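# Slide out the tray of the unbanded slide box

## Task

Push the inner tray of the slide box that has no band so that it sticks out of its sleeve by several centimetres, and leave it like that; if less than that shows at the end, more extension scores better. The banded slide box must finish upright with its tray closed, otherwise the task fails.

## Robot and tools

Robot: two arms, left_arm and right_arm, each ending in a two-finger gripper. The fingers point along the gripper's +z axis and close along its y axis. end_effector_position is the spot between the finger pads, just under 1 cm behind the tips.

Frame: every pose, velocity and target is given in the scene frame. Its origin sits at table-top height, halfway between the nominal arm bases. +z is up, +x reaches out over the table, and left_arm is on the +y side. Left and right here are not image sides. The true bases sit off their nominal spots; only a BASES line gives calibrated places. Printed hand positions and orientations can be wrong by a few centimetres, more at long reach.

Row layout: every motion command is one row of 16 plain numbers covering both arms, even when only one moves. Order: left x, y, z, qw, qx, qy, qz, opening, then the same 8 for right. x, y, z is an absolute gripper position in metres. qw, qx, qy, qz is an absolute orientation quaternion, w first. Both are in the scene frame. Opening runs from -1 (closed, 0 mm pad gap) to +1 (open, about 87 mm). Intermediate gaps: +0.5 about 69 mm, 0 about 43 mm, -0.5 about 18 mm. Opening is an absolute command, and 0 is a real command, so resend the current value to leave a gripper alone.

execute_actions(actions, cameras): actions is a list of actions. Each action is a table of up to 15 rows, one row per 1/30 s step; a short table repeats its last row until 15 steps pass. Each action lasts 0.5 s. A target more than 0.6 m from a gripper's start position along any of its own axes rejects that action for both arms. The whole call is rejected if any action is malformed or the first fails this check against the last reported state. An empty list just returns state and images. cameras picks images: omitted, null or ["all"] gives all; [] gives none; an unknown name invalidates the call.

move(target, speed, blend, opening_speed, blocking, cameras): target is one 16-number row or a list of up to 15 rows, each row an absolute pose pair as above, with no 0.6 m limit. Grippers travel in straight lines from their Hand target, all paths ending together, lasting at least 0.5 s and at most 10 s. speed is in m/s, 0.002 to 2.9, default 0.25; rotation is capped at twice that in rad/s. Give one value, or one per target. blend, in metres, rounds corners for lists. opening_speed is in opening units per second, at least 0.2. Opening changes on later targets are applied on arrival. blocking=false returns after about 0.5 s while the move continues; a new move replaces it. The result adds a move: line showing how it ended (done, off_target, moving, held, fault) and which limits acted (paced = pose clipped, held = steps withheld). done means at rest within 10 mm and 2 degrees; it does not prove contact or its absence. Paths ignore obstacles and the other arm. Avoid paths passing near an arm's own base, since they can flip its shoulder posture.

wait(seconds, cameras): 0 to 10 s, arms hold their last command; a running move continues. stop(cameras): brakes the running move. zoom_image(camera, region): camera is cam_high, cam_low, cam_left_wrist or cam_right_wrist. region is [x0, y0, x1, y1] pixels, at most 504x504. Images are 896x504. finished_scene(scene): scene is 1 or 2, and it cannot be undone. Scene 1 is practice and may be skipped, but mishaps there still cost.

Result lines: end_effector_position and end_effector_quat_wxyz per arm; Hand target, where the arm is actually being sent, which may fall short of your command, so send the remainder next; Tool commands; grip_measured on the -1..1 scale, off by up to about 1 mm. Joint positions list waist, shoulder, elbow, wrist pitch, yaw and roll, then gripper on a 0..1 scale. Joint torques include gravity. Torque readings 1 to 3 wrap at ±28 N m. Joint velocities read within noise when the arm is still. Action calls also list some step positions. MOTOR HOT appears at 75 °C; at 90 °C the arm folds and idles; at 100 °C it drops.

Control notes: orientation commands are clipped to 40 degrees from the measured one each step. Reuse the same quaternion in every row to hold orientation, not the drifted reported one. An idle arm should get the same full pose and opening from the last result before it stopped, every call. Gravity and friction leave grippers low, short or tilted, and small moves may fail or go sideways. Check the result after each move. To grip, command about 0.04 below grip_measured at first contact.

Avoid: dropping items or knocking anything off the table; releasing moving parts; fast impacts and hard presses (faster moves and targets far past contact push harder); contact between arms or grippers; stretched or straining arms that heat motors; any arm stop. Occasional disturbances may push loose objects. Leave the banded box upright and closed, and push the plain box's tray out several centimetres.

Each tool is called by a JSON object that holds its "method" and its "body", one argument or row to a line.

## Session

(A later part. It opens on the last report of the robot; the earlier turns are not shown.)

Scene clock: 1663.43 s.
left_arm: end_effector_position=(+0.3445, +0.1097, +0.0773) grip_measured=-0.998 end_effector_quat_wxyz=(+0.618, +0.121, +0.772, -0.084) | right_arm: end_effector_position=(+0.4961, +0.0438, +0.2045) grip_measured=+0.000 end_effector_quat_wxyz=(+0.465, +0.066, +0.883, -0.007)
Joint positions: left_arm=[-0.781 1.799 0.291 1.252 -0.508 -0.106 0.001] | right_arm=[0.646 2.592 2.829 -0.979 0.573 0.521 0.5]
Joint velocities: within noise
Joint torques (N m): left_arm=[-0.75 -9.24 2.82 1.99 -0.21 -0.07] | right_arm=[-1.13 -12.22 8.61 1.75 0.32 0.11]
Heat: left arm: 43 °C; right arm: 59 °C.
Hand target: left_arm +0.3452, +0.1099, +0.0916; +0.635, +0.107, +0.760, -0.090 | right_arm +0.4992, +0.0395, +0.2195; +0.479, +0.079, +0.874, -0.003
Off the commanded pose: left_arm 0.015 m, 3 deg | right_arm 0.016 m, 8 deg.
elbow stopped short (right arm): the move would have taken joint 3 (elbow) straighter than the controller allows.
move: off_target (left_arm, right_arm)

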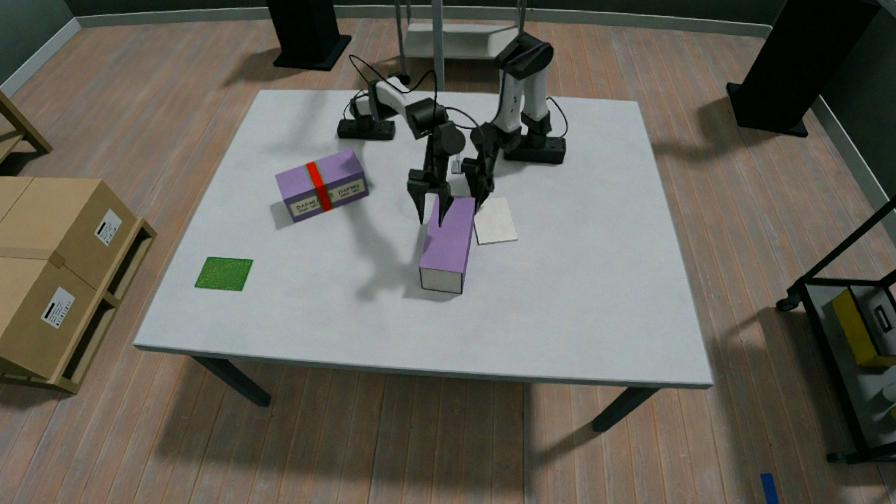

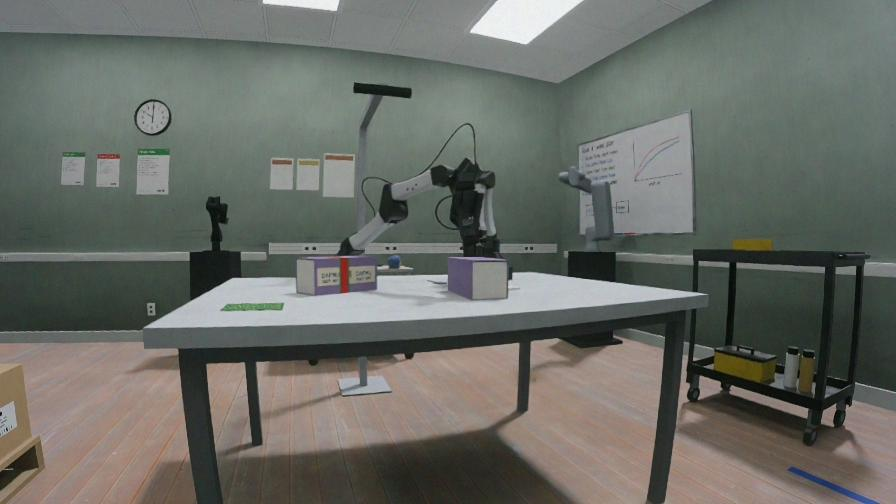

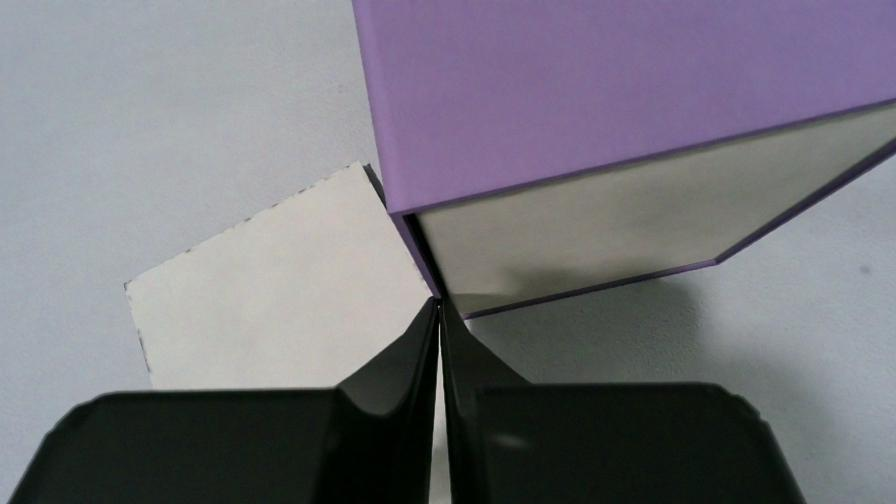

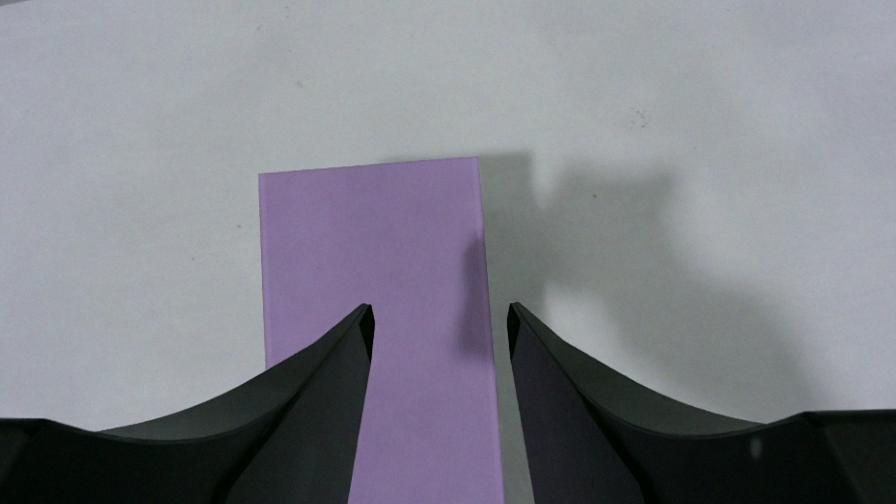

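{"method": "move", "body": {
  "target": [
    [0.285,0.115,0.095,0.634,0.1068,0.7587,-0.0896,-1,0.50,0.065,0.22,0.4203,0.0947,0.9013,-0.0442,0]
  ],
  "speed": 0.04,
  "cameras": ["cam_left_wrist","cam_right_wrist","cam_high"]
}}

Scene clock: 1680.73 s.
left_arm: end_effector_position=(+0.2839, +0.1155, +0.0814) grip_measured=-1.000 end_effector_quat_wxyz=(+0.619, +0.127, +0.771, -0.080) | right_arm: end_effector_position=(+0.4942, +0.0590, +0.2037) grip_measured=+0.000 end_effector_quat_wxyz=(+0.475, +0.062, +0.878, -0.001)
Joint positions: left_arm=[-1.001 1.637 0.136 1.205 -0.719 -0.163 0] | right_arm=[0.672 2.602 2.829 -0.947 0.59 0.524 0.5]
Joint velocities: within noise
Joint torques (N m): left_arm=[-0.68 -7.24 3.22 1.95 -0.23 -0.1] | right_arm=[-0.25 -11.74 8.64 2.13 0.31 0.11]
Heat: left arm: 42 °C; right arm: 61 °C.
Hand target: left_arm +0.2852, +0.1150, +0.0944; +0.635, +0.107, +0.760, -0.090 | right_arm +0.4986, +0.0640, +0.2197; +0.497, +0.074, +0.865, +0.013
Off the commanded pose: left_arm 0.014 m, 3 deg | right_arm 0.018 m, 9 deg.
elbow stopped short (right arm): the move would have taken joint 3 (elbow) straighter than the controller allows.
move: off_target (left_arm, right_arm)
Images, in order (width x height): cam_high 896x504, cam_left_wrist 896x504, cam_right_wrist 896x504.

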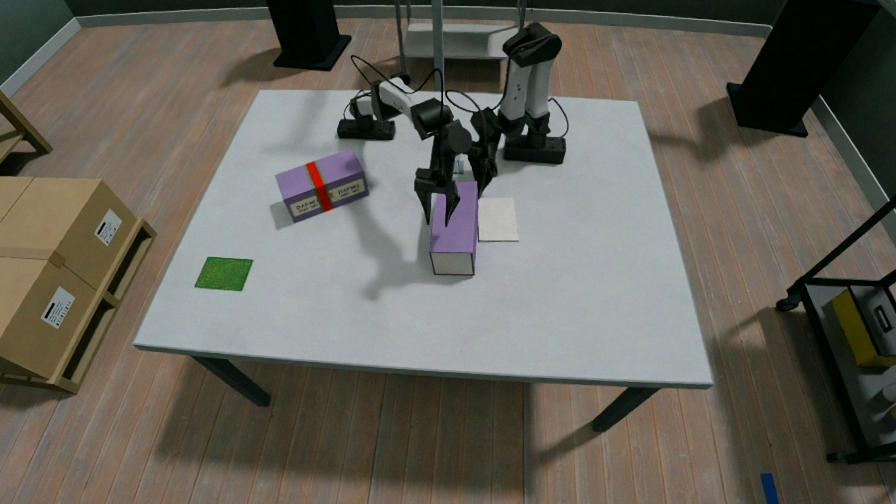

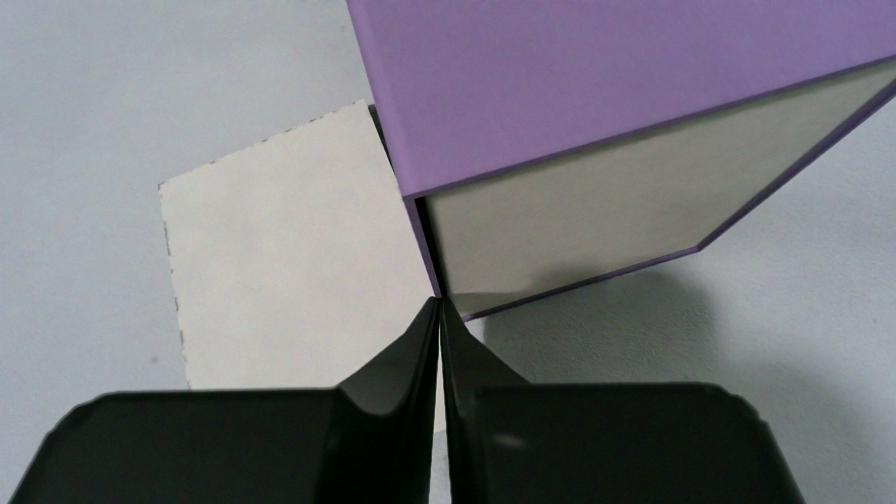

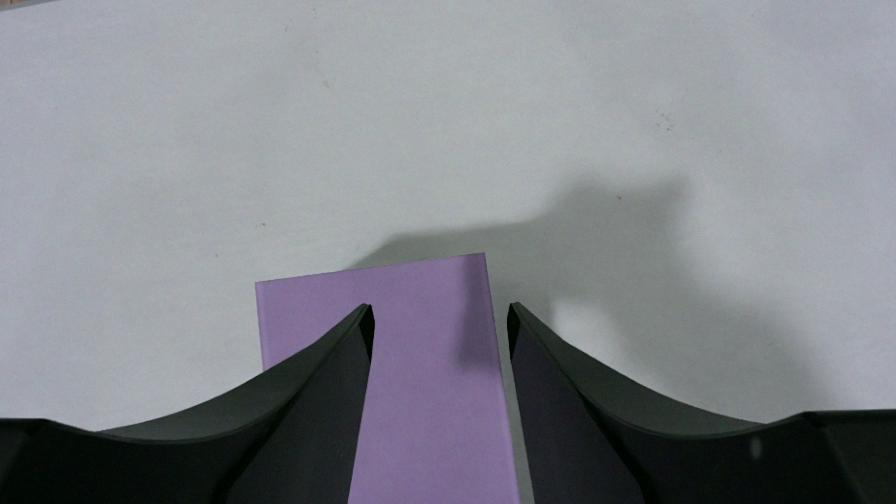

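{"method": "move", "body": {
  "target": [
    [0.285,0.115,0.095,0.634,0.1068,0.7587,-0.0896,-1,0.522,0.092,0.175,0.4226,-0.0158,0.9062,0.0074,0]
  ],
  "speed": 0.08,
  "cameras": ["cam_left_wrist","cam_right_wrist","cam_low"]
}}

Scene clock: 1694.03 s.
left_arm: end_effector_position=(+0.2839, +0.1157, +0.0814) grip_measured=-1.000 end_effector_quat_wxyz=(+0.620, +0.126, +0.771, -0.080) | right_arm: end_effector_position=(+0.5131, +0.0876, +0.1580) grip_measured=+0.000 end_effector_quat_wxyz=(+0.464, -0.029, +0.885, +0.029)
Joint positions: left_arm=[-1.001 1.637 0.136 1.204 -0.721 -0.165 0] | right_arm=[0.661 2.7 2.829 -0.81 0.445 0.363 0.5]
Joint velocities: within noise
Joint torques (N m): left_arm=[-0.73 -7.49 3.33 1.9 -0.29 -0.06] | right_arm=[-1.17 -12.53 8.95 2.21 -0.03 0]
Heat: left arm: 41 °C; right arm: 60 °C.
Hand target: left_arm +0.2852, +0.1150, +0.0945; +0.635, +0.107, +0.760, -0.090 | right_arm +0.5203, +0.0909, +0.1750; +0.484, -0.025, +0.874, +0.046
Off the commanded pose: left_arm 0.014 m, 3 deg | right_arm 0.020 m, 6 deg.
elbow stopped short (right arm): the move would have taken joint 3 (elbow) straighter than the controller allows.
move: off_target (left_arm, right_arm)
Images, in order (width x height): cam_low 896x504, cam_left_wrist 896x504, cam_right_wrist 896x504.

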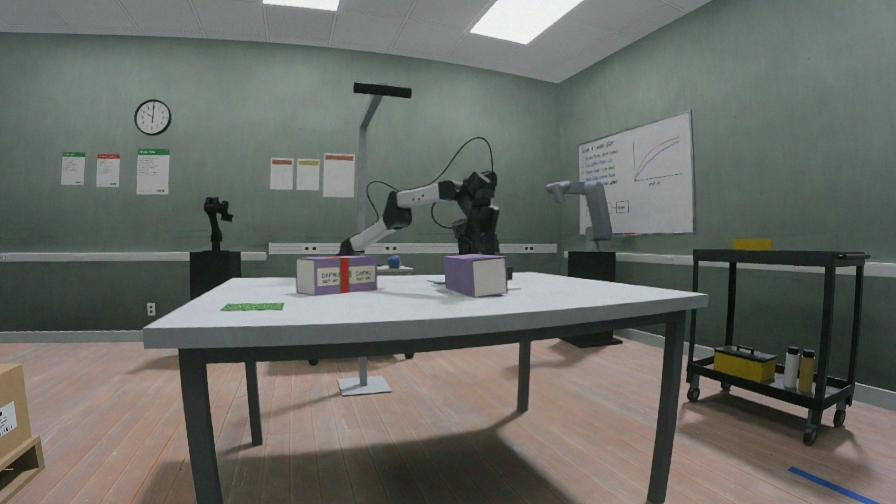

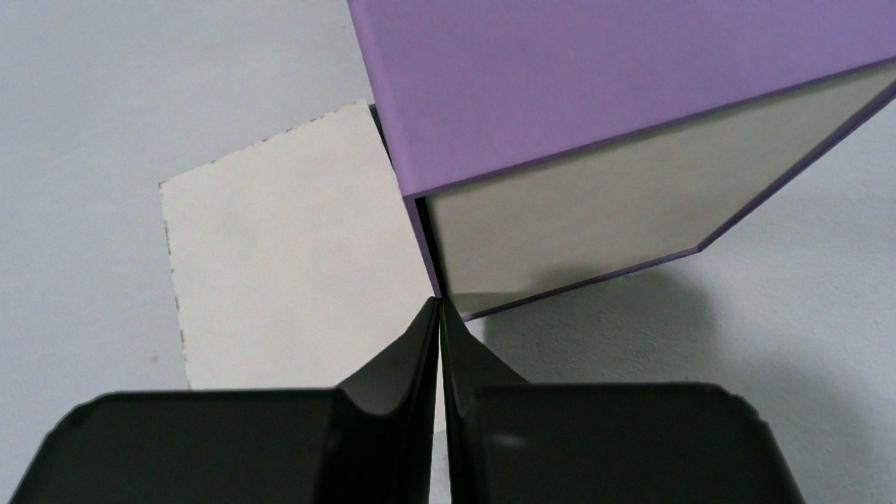

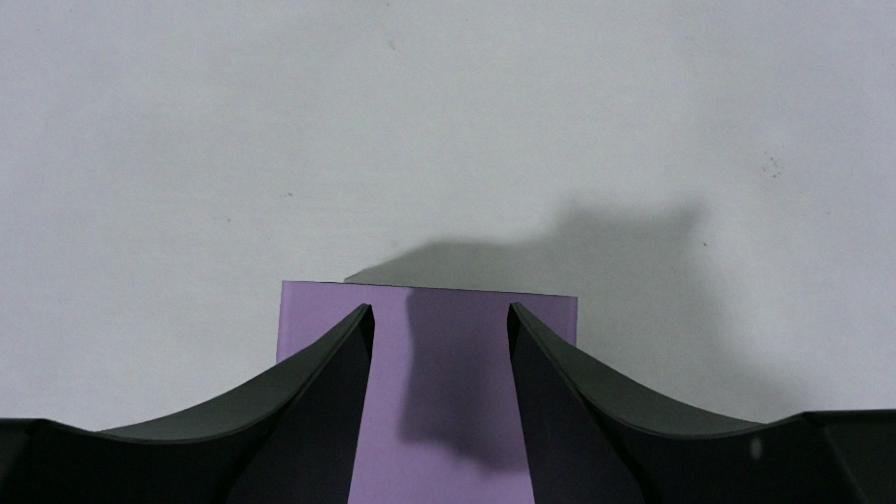

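{"method": "move", "body": {
  "target": [
    [0.285,0.115,0.095,0.634,0.1068,0.7587,-0.0896,-1,0.541,0.088,0.172,0.4226,0.0,0.9062,0.0,0],
    [0.285,0.115,0.095,0.634,0.1068,0.7587,-0.0896,-1,0.541,0.088,0.14,0.4226,0.0,0.9062,0.0,0]
  ],
  "speed": 0.04,
  "cameras": ["cam_right_wrist","cam_high"]
}}

Scene clock: 1709.80 s.
left_arm: end_effector_position=(+0.2838, +0.1161, +0.0808) grip_measured=-1.000 end_effector_quat_wxyz=(+0.619, +0.126, +0.771, -0.079) | right_arm: end_effector_position=(+0.5342, +0.0860, +0.1293) grip_measured=+0.000 end_effector_quat_wxyz=(+0.473, -0.019, +0.880, +0.030)
Joint positions: left_arm=[-1.001 1.637 0.136 1.201 -0.721 -0.165 0] | right_arm=[0.64 2.768 2.829 -0.716 0.443 0.359 0.5]
Joint velocities: within noise
Joint torques (N m): left_arm=[-0.76 -7.54 3.34 1.92 -0.22 -0.08] | right_arm=[-1.11 -12.3 9.09 2.05 0.06 0.09]
Heat: left arm: 40 °C; right arm: 62 °C.
Hand target: left_arm +0.2852, +0.1150, +0.0944; +0.635, +0.107, +0.760, -0.090 | right_arm +0.5399, +0.0872, +0.1399; +0.486, -0.011, +0.873, +0.042
Off the commanded pose: left_arm 0.014 m, 3 deg | right_arm 0.013 m, 8 deg.
elbow stopped short (right arm): the move would have taken joint 3 (elbow) straighter than the controller allows.
move: off_target (left_arm, right_arm)
Images, in order (width x height): cam_high 896x504, cam_right_wrist 896x504.

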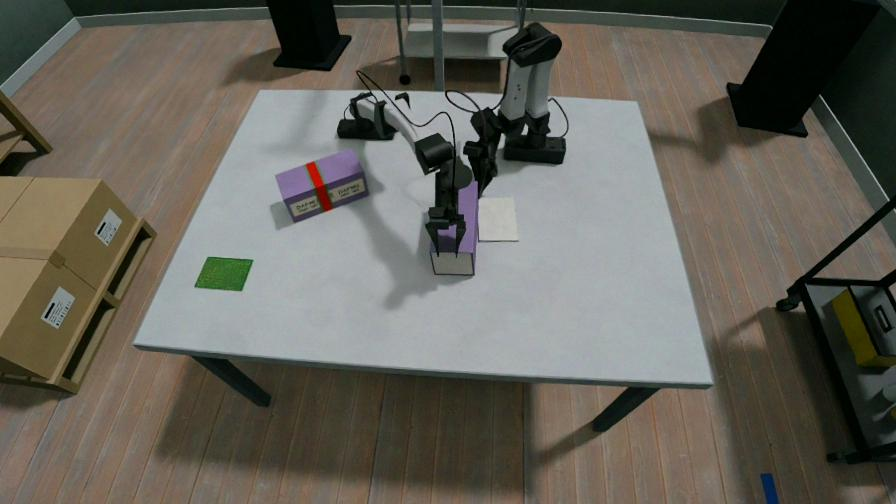

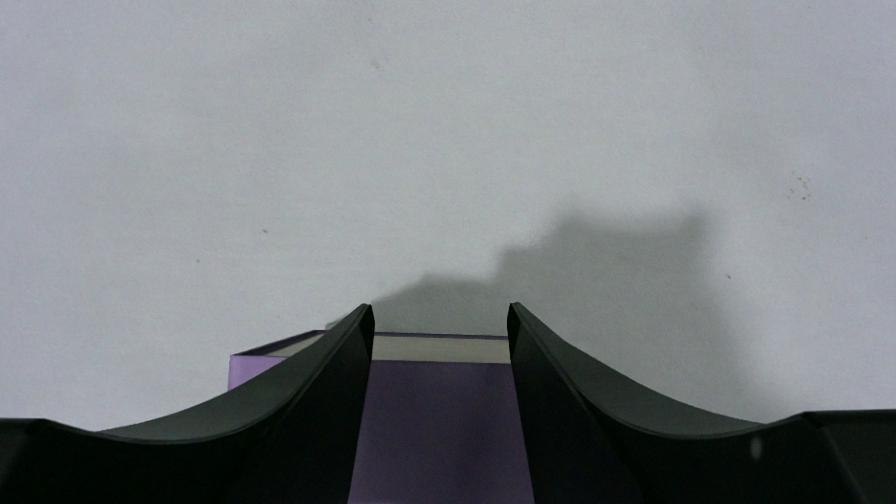

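{"method": "move", "body": {
  "target": [
    [0.285,0.115,0.095,0.634,0.1068,0.7587,-0.0896,-1,0.526,0.086,0.145,0.4226,0.0,0.9062,0.0,0],
    [0.285,0.115,0.095,0.634,0.1068,0.7587,-0.0896,-1,0.526,0.086,0.125,0.4226,0.0,0.9062,0.0,0]
  ],
  "speed": 0.03,
  "cameras": ["cam_right_wrist","cam_left_wrist"]
}}

Scene clock: 1724.03 s.
left_arm: end_effector_position=(+0.2838, +0.1161, +0.0808) grip_measured=-1.000 end_effector_quat_wxyz=(+0.619, +0.126, +0.771, -0.079) | right_arm: end_effector_position=(+0.5322, +0.0849, +0.1285) grip_measured=+0.000 end_effector_quat_wxyz=(+0.469, -0.002, +0.883, +0.033)
Joint positions: left_arm=[-1.001 1.637 0.136 1.201 -0.721 -0.166 0] | right_arm=[0.64 2.768 2.835 -0.736 0.449 0.398 0.5]
Joint velocities: within noise
Joint torques (N m): left_arm=[-0.9 -7.49 3.3 1.89 -0.29 -0.12] | right_arm=[-0.02 -11.89 8.58 1.37 0.19 0.1]
Heat: left arm: 40 °C; right arm: 60 °C.
Hand target: left_arm +0.2852, +0.1151, +0.0944; +0.635, +0.107, +0.760, -0.090 | right_arm +0.5256, +0.0855, +0.1248; +0.459, -0.007, +0.888, +0.025
Off the commanded pose: left_arm 0.014 m, 3 deg | right_arm 0.007 m, 7 deg.
elbow stopped short (right arm): the move would have taken joint 3 (elbow) straighter than the controller allows.
move: off_target (left_arm, right_arm)
Images, in order (width x height): cam_left_wrist 896x504, cam_right_wrist 896x504.

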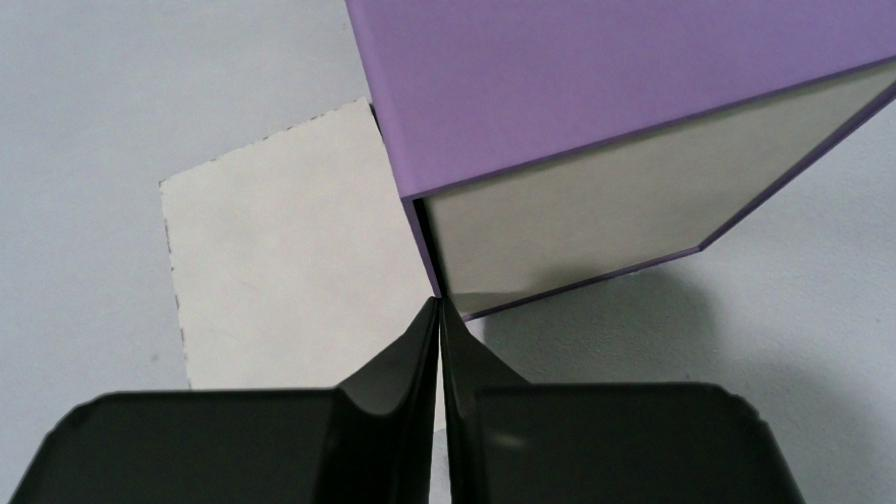

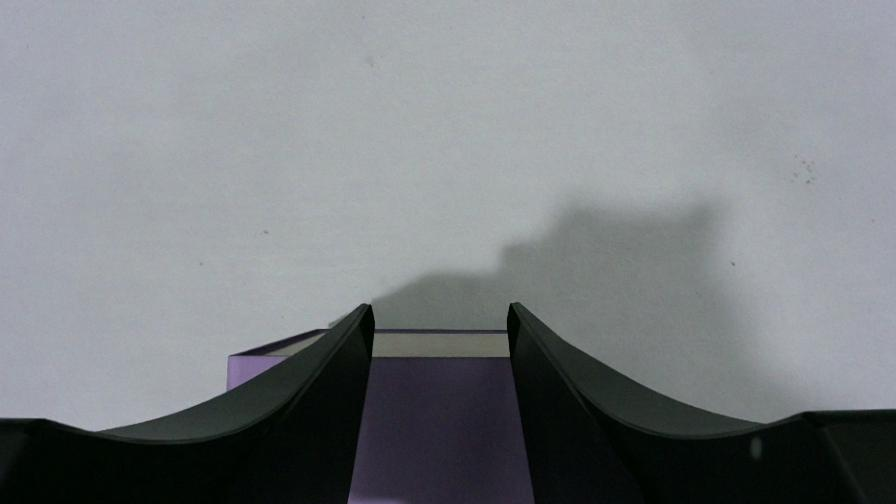

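{"method": "move", "body": {
  "target": [
    [0.285,0.115,0.095,0.634,0.1068,0.7587,-0.0896,-1,0.533,0.086,0.165,0.4226,0.0,0.9062,0.0,0],
    [0.285,0.115,0.095,0.634,0.1068,0.7587,-0.0896,-1,0.522,0.086,0.16,0.4226,0.0,0.9062,0.0,0]
  ],
  "speed": 0.05,
  "cameras": ["cam_right_wrist","cam_left_wrist"]
}}

Scene clock: 1732.77 s.
left_arm: end_effector_position=(+0.2838, +0.1161, +0.0808) grip_measured=-1.000 end_effector_quat_wxyz=(+0.619, +0.126, +0.771, -0.079) | right_arm: end_effector_position=(+0.5321, +0.0845, +0.1285) grip_measured=+0.000 end_effector_quat_wxyz=(+0.469, -0.008, +0.883, +0.030)
Joint positions: left_arm=[-1.001 1.637 0.136 1.201 -0.721 -0.166 0] | right_arm=[0.64 2.768 2.835 -0.736 0.45 0.385 0.5]
Joint velocities: within noise
Joint torques (N m): left_arm=[-0.69 -7.46 3.26 1.94 -0.26 -0.11] | right_arm=[0.23 -16.38 8.57 1.25 0.16 0.06]
Heat: left arm: 39 °C; right arm: 59 °C.
Hand target: left_arm +0.2852, +0.1150, +0.0944; +0.635, +0.107, +0.760, -0.090 | right_arm +0.5225, +0.0859, +0.1589; +0.475, -0.009, +0.879, +0.035
Off the commanded pose: left_arm 0.014 m, 3 deg | right_arm 0.033 m, 7 deg.
elbow stopped short (right arm): the move would have taken joint 3 (elbow) straighter than the controller allows.
move: off_target (left_arm, right_arm)
Images, in order (width x height): cam_left_wrist 896x504, cam_right_wrist 896x504.

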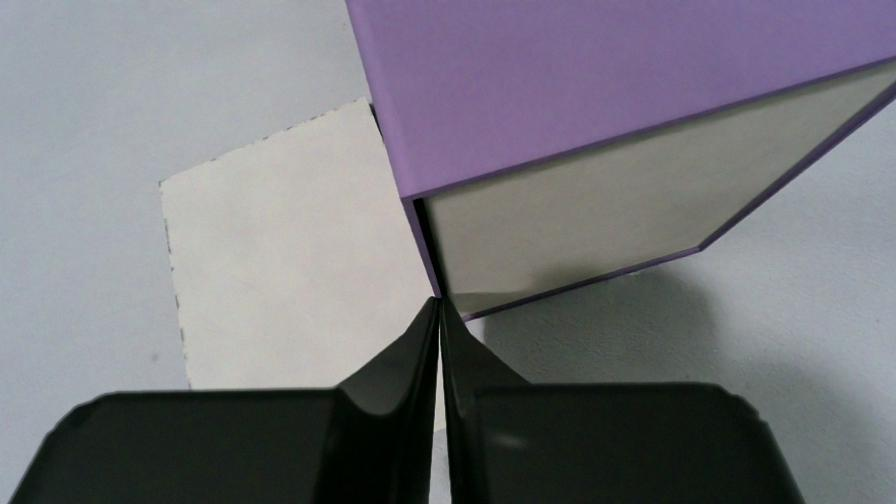

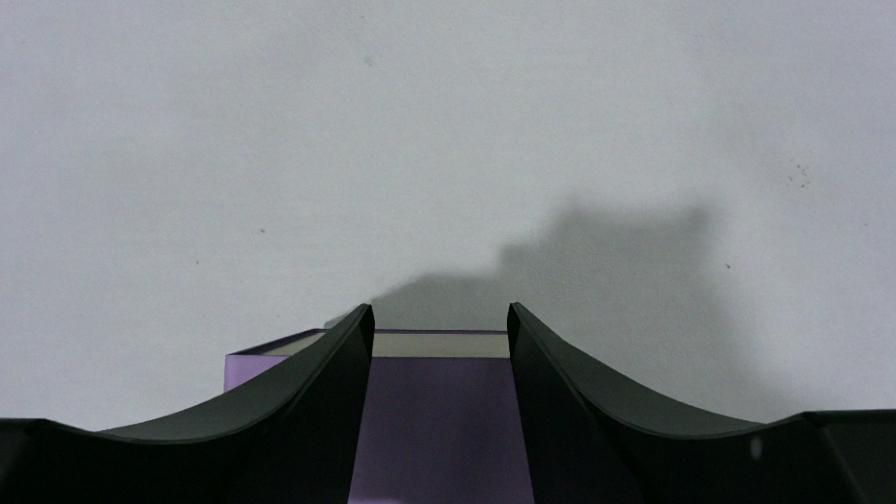

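{"method": "move", "body": {
  "target": [
    [0.285,0.115,0.095,0.634,0.1068,0.7587,-0.0896,-1,0.545,0.084,0.195,0.43,0.0,0.90,0.0,0],
    [0.285,0.115,0.095,0.634,0.1068,0.7587,-0.0896,-1,0.567,0.084,0.165,0.43,0.0,0.90,0.0,0],
    [0.285,0.115,0.095,0.634,0.1068,0.7587,-0.0896,-1,0.563,0.084,0.12,0.43,0.0,0.90,0.0,0]
  ],
  "speed": 0.05,
  "cameras": ["cam_right_wrist","cam_left_wrist"]
}}

Scene clock: 1755.30 s.
left_arm: end_effector_position=(+0.2839, +0.1163, +0.0809) grip_measured=-1.000 end_effector_quat_wxyz=(+0.619, +0.126, +0.771, -0.078) | right_arm: end_effector_position=(+0.5588, +0.0812, +0.1140) grip_measured=+0.000 end_effector_quat_wxyz=(+0.494, -0.017, +0.868, +0.038)
Joint positions: left_arm=[-1.001 1.637 0.136 1.201 -0.722 -0.166 0] | right_arm=[0.611 2.823 2.835 -0.605 0.424 0.327 0.5]
Joint velocities: within noise
Joint torques (N m): left_arm=[-0.8 -7.56 3.11 1.93 -0.24 -0.09] | right_arm=[-0.79 -12.33 8.73 2.05 0.07 0.08]
Heat: left arm: 39 °C; right arm: 67 °C.
Hand target: left_arm +0.2852, +0.1151, +0.0945; +0.635, +0.107, +0.760, -0.090 | right_arm +0.5621, +0.0833, +0.1199; +0.502, -0.012, +0.863, +0.046
Off the commanded pose: left_arm 0.014 m, 3 deg | right_arm 0.008 m, 9 deg.
elbow stopped short (right arm): the move would have taken joint 3 (elbow) straighter than the controller allows.
move: off_target (left_arm, right_arm)
Images, in order (width x height): cam_left_wrist 896x504, cam_right_wrist 896x504.

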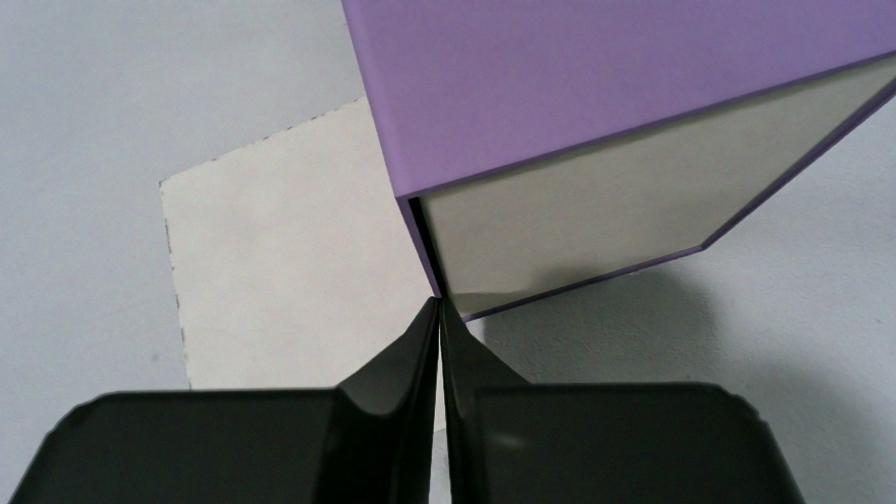

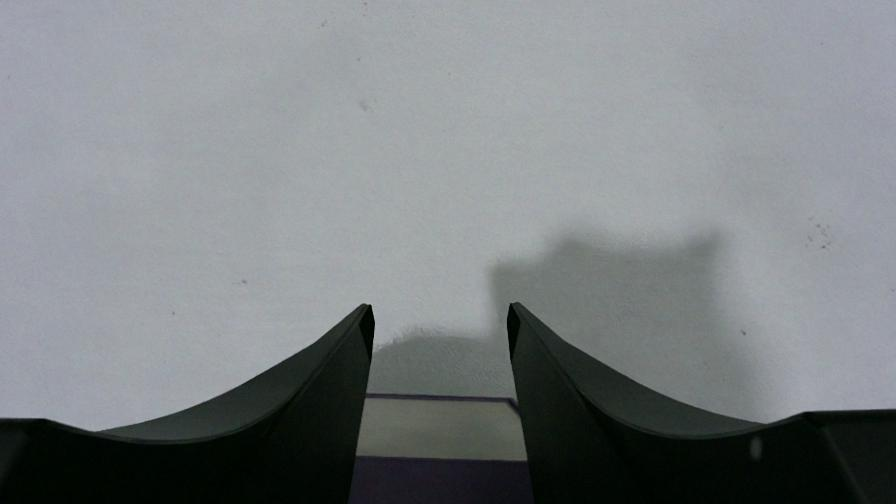

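{"method": "move", "body": {
  "target": [
    [0.283,0.115,0.09,0.634,0.1068,0.7587,-0.0896,0.2,0.562,0.083,0.12,0.48,0.0,0.877,0.0,0],
    [0.25,0.118,0.09,0.634,0.1068,0.7587,-0.0896,0.2,0.562,0.083,0.12,0.48,0.0,0.877,0.0,0],
    [0.24,0.072,0.085,0.5687,0.1069,0.8122,-0.0749,-1,0.562,0.083,0.12,0.48,0.0,0.877,0.0,0]
  ],
  "speed": 0.06
}}

Scene clock: 1773.87 s.
left_arm: end_effector_position=(+0.2389, +0.0802, +0.0759) grip_measured=-1.000 end_effector_quat_wxyz=(+0.563, +0.116, +0.816, -0.064) | right_arm: end_effector_position=(+0.5602, +0.0785, +0.1141) grip_measured=+0.000 end_effector_quat_wxyz=(+0.503, -0.007, +0.864, +0.021)
Joint positions: left_arm=[-1.247 1.495 0.333 0.528 -0.923 -0.502 0] | right_arm=[0.618 2.828 2.835 -0.594 0.473 0.328 0.5]
Joint velocities: within noise
Joint torques (N m): left_arm=[-0.61 -5.57 7.77 1.28 -0.24 -0.1] | right_arm=[-0.14 -12.31 8.73 2.03 0.21 -0.03]
Heat: left arm: 38 °C; right arm: 70 °C.
Hand target: left_arm +0.2399, +0.0722, +0.0850; +0.569, +0.107, +0.812, -0.075 | right_arm +0.5612, +0.0823, +0.1199; +0.513, -0.007, +0.858, +0.023
Off the commanded pose: left_arm 0.012 m, 2 deg | right_arm 0.008 m, 4 deg.
elbow stopped short (right arm): the move would have taken joint 3 (elbow) straighter than the controller allows.
move: off_target (left_arm, right_arm); target 3's new opening was sent with left_arm's hand 0.012 m and 2 deg from that target

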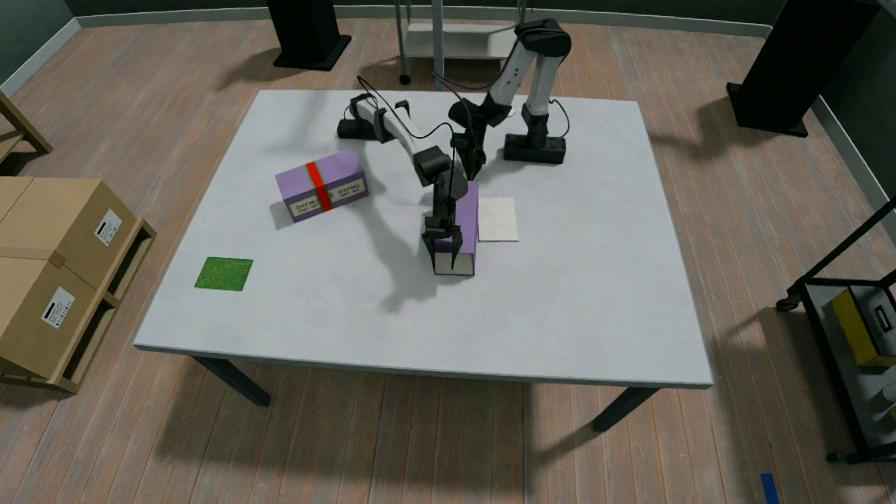

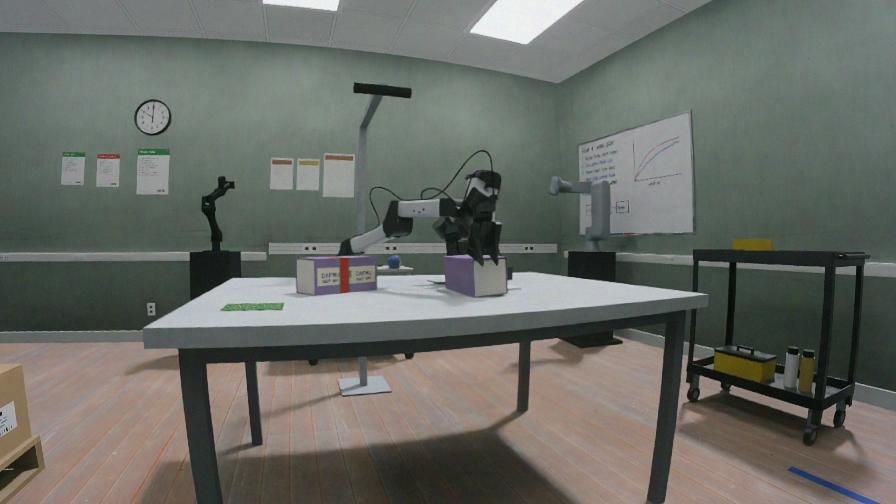

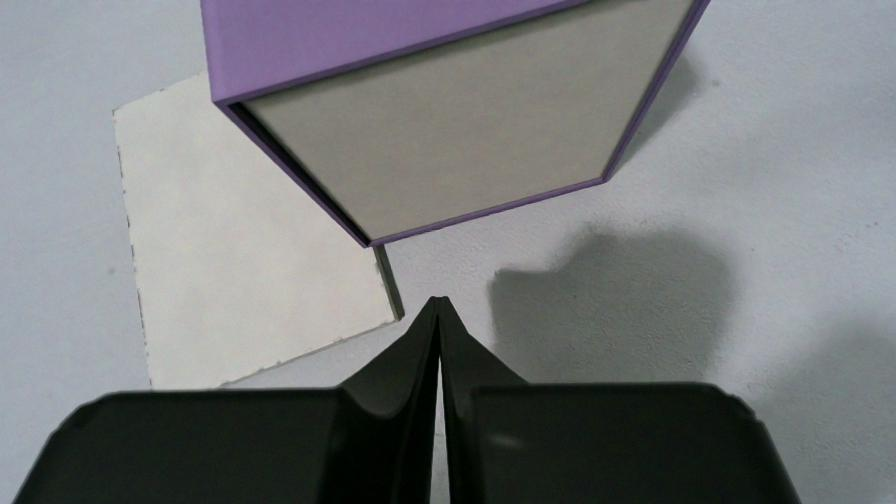

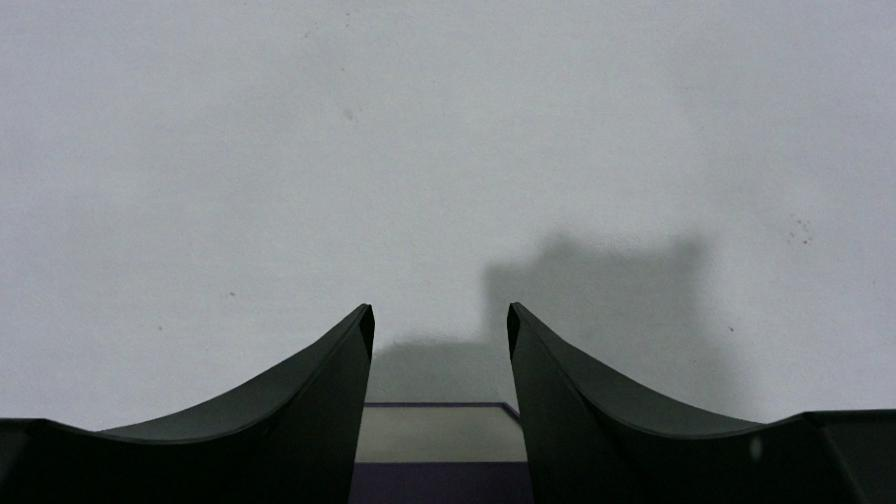

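{"method": "move", "body": {
  "target": [
    [0.262,0.052,0.085,0.5687,0.1069,0.8122,-0.0749,-1,0.553,0.083,0.105,0.48,0.0,0.877,0.0,0],
    [0.325,0.052,0.085,0.5687,0.1069,0.8122,-0.0749,-1,0.535,0.083,0.10,0.48,0.0,0.877,0.0,0]
  ],
  "speed": 0.06
}}

Scene clock: 1785.83 s.
left_arm: end_effector_position=(+0.3059, +0.0625, +0.0690) grip_measured=-1.000 end_effector_quat_wxyz=(+0.545, +0.133, +0.826, -0.062) | right_arm: end_effector_position=(+0.5609, +0.0742, +0.1175) grip_measured=+0.000 end_effector_quat_wxyz=(+0.517, +0.026, +0.855, +0.004)
Joint positions: left_arm=[-0.995 1.68 0.482 0.661 -0.678 -0.311 0] | right_arm=[0.629 2.811 2.795 -0.562 0.552 0.369 0.5]
Joint velocities: within noise
Joint torques (N m): left_arm=[2.58 -4.78 9.02 2.01 -0.18 0] | right_arm=[1.37 -14.76 3.48 0.93 -0.09 0.2]
Heat: left arm: 37 °C; right arm: 70 °C.
Hand target: left_arm +0.3237, +0.0535, +0.0859; +0.568, +0.107, +0.812, -0.074 | right_arm +0.5371, +0.0833, +0.1006; +0.478, +0.001, +0.878, -0.003
Off the commanded pose: left_arm 0.027 m, 5 deg | right_arm 0.033 m, 6 deg.
elbow stopped short (right arm): the move would have taken joint 3 (elbow) straighter than the controller allows.
move: off_target (left_arm, right_arm)

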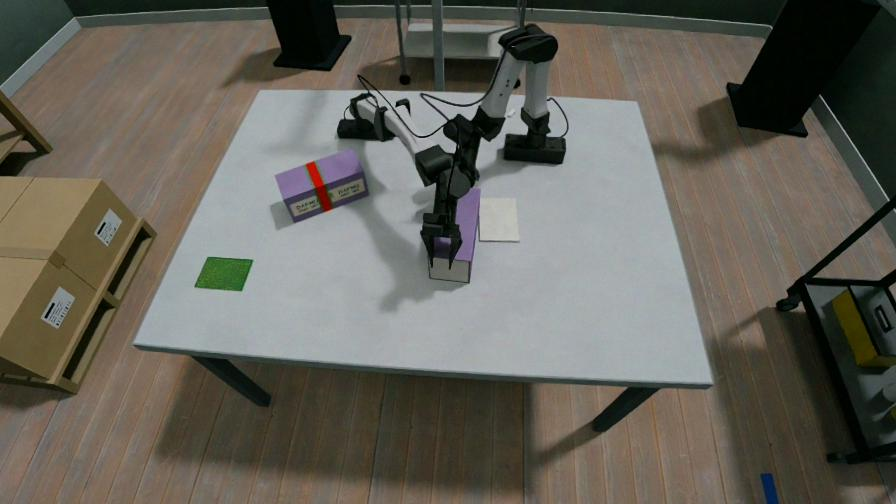

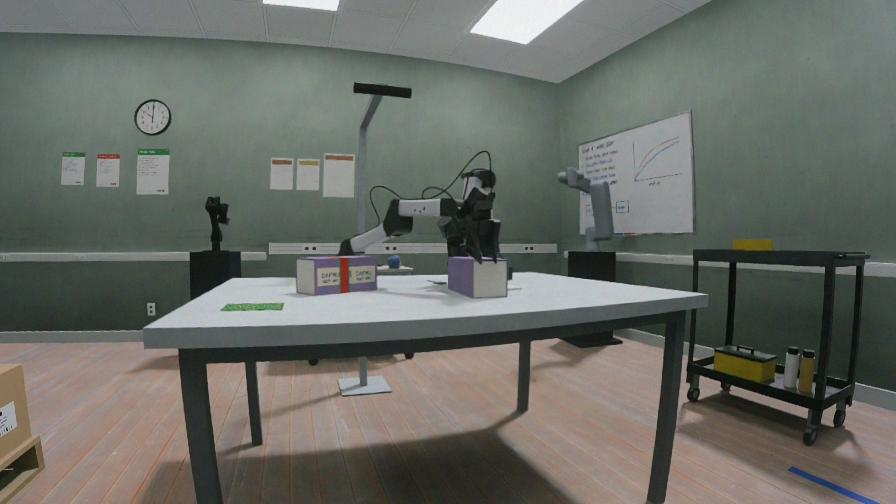

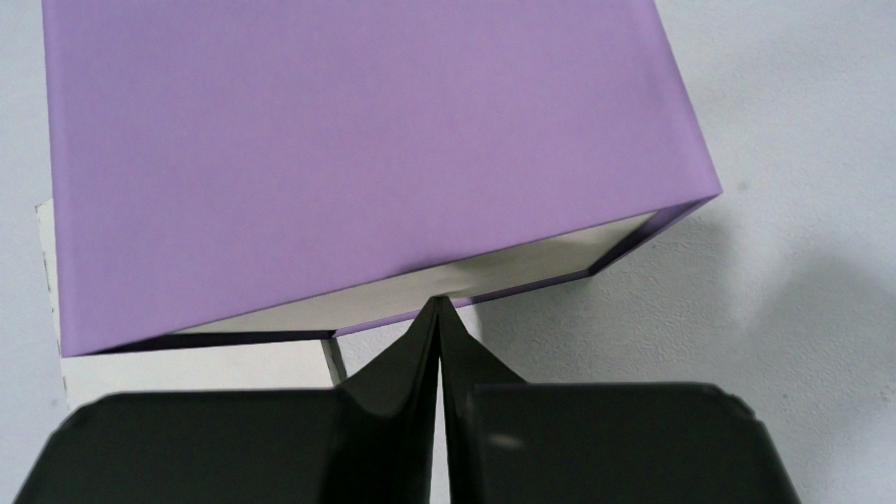

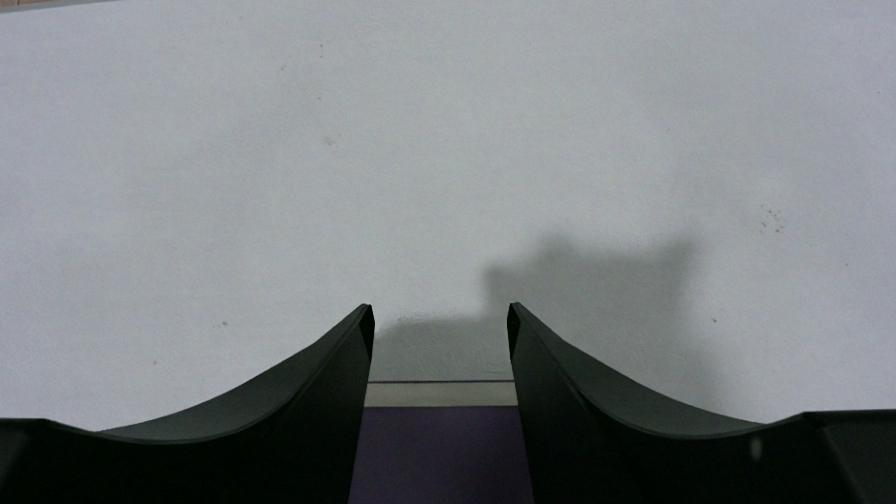

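{"method": "move", "body": {
  "target": [
    [0.365,0.045,0.088,0.5687,0.1069,0.8122,-0.0749,-1,0.51,0.09,0.09,0.46,0.0,0.888,0.0,0]
  ],
  "speed": 0.06
}}

Scene clock: 1797.73 s.
left_arm: end_effector_position=(+0.3102, +0.0627, +0.0688) grip_measured=-1.000 end_effector_quat_wxyz=(+0.543, +0.134, +0.827, -0.062) | right_arm: end_effector_position=(+0.5641, +0.0729, +0.1208) grip_measured=+0.000 end_effector_quat_wxyz=(+0.524, +0.031, +0.851, +0.004)
Joint positions: left_arm=[-0.978 1.685 0.49 0.659 -0.66 -0.303 0] | right_arm=[0.626 2.81 2.793 -0.544 0.56 0.366 0.5]
Joint velocities: within noise
Joint torques (N m): left_arm=[-0.08 -6.79 5.23 1.58 -0.13 -0.07] | right_arm=[-0.5 -13.39 5.93 1.82 0.08 0.06]
Heat: left arm: 37 °C; right arm: 74 °C. Fold the right arm in close to its base, or ease its load, before you think long.
Hand target: left_arm +0.3099, +0.0627, +0.0693; +0.544, +0.134, +0.826, -0.062 | right_arm +0.5611, +0.0738, +0.1178; +0.518, +0.027, +0.855, +0.003
Off the commanded pose: left_arm 0.061 m, 5 deg | right_arm 0.065 m, 9 deg.
MOTOR HOT: joint 2 (shoulder) of the right arm reports 74 °C; the controller's stop level is 90 °C. To cool a motor, set the load down, stop pushing, or move to a pose that needs little force.
move: held (left_arm, right_arm; a check stopped the path); limits=held
pose unreachable (left arm): on one or more control steps of this call, first in action 0 (counted from 0), this arm could not follow its commanded pose, so it was not sent that pose on those steps. It may still have moved: this result reports where it is.
cause: moving toward the commanded pose would bring a part of the arm too close to another arm (this arm's wrist camera and the right arm's forearm (the part past joint 3), at the place that arm was heading or pushing toward when its own hold began).
pose unreachable (right arm): on one or more control steps of this call, first in action 0 (counted from 0), this arm could not follow its commanded pose, so it was not sent that pose on those steps. It may still have moved: this result reports where it is.
cause: moving toward the commanded pose would bring a part of the arm too close to another arm (this arm's forearm (the part past joint 3) and the left arm's wrist camera, along the way the arms are being sent, or toward where that arm still pushes).

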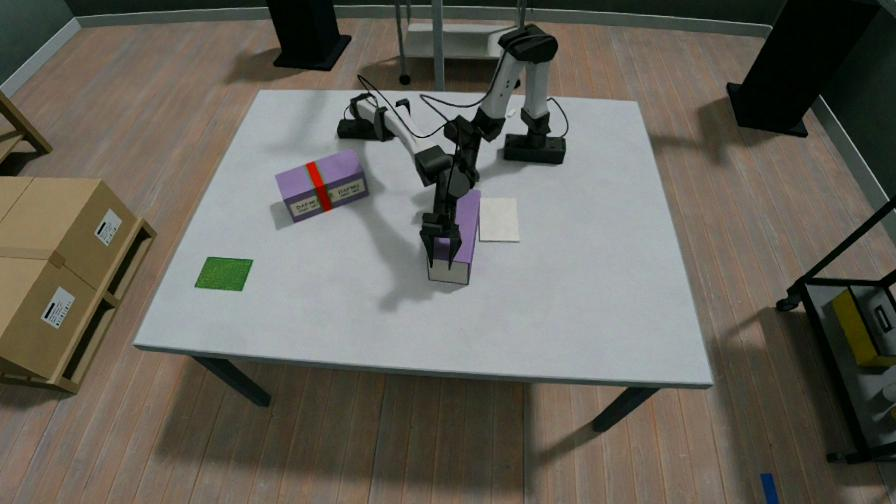

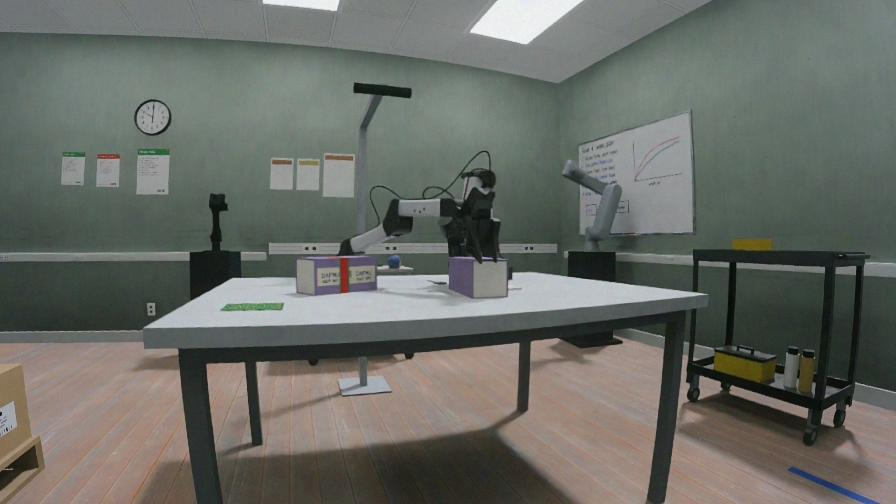

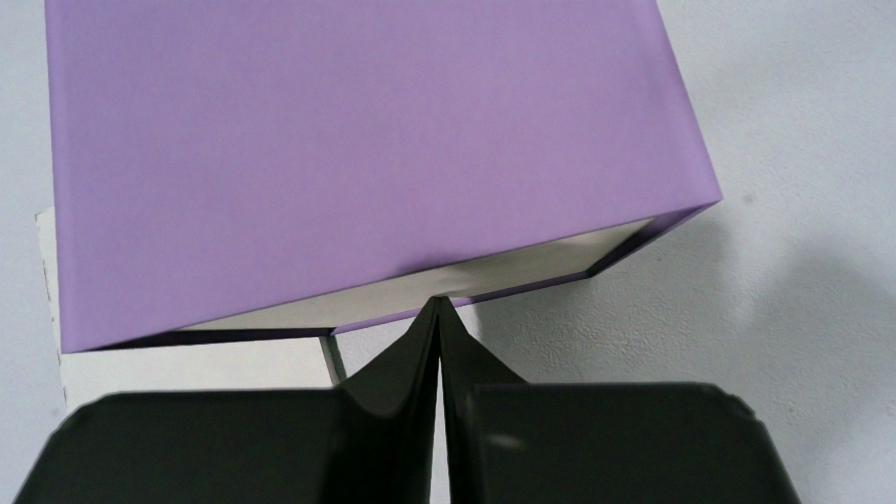

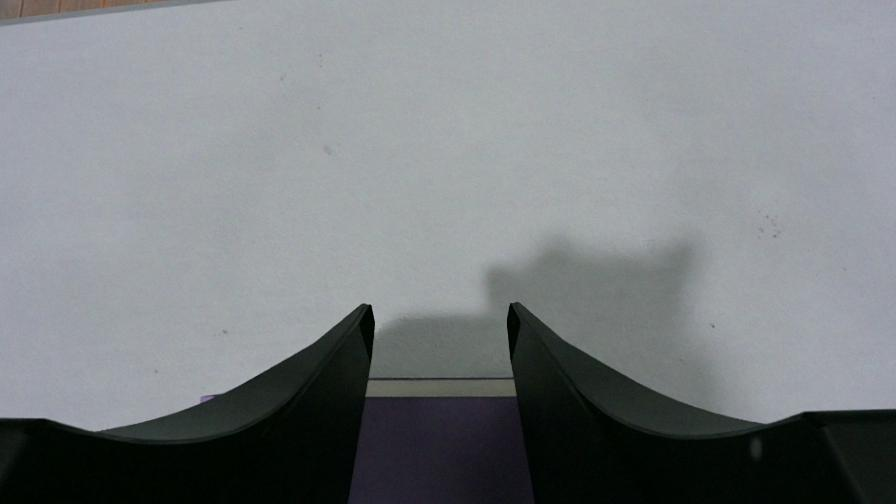

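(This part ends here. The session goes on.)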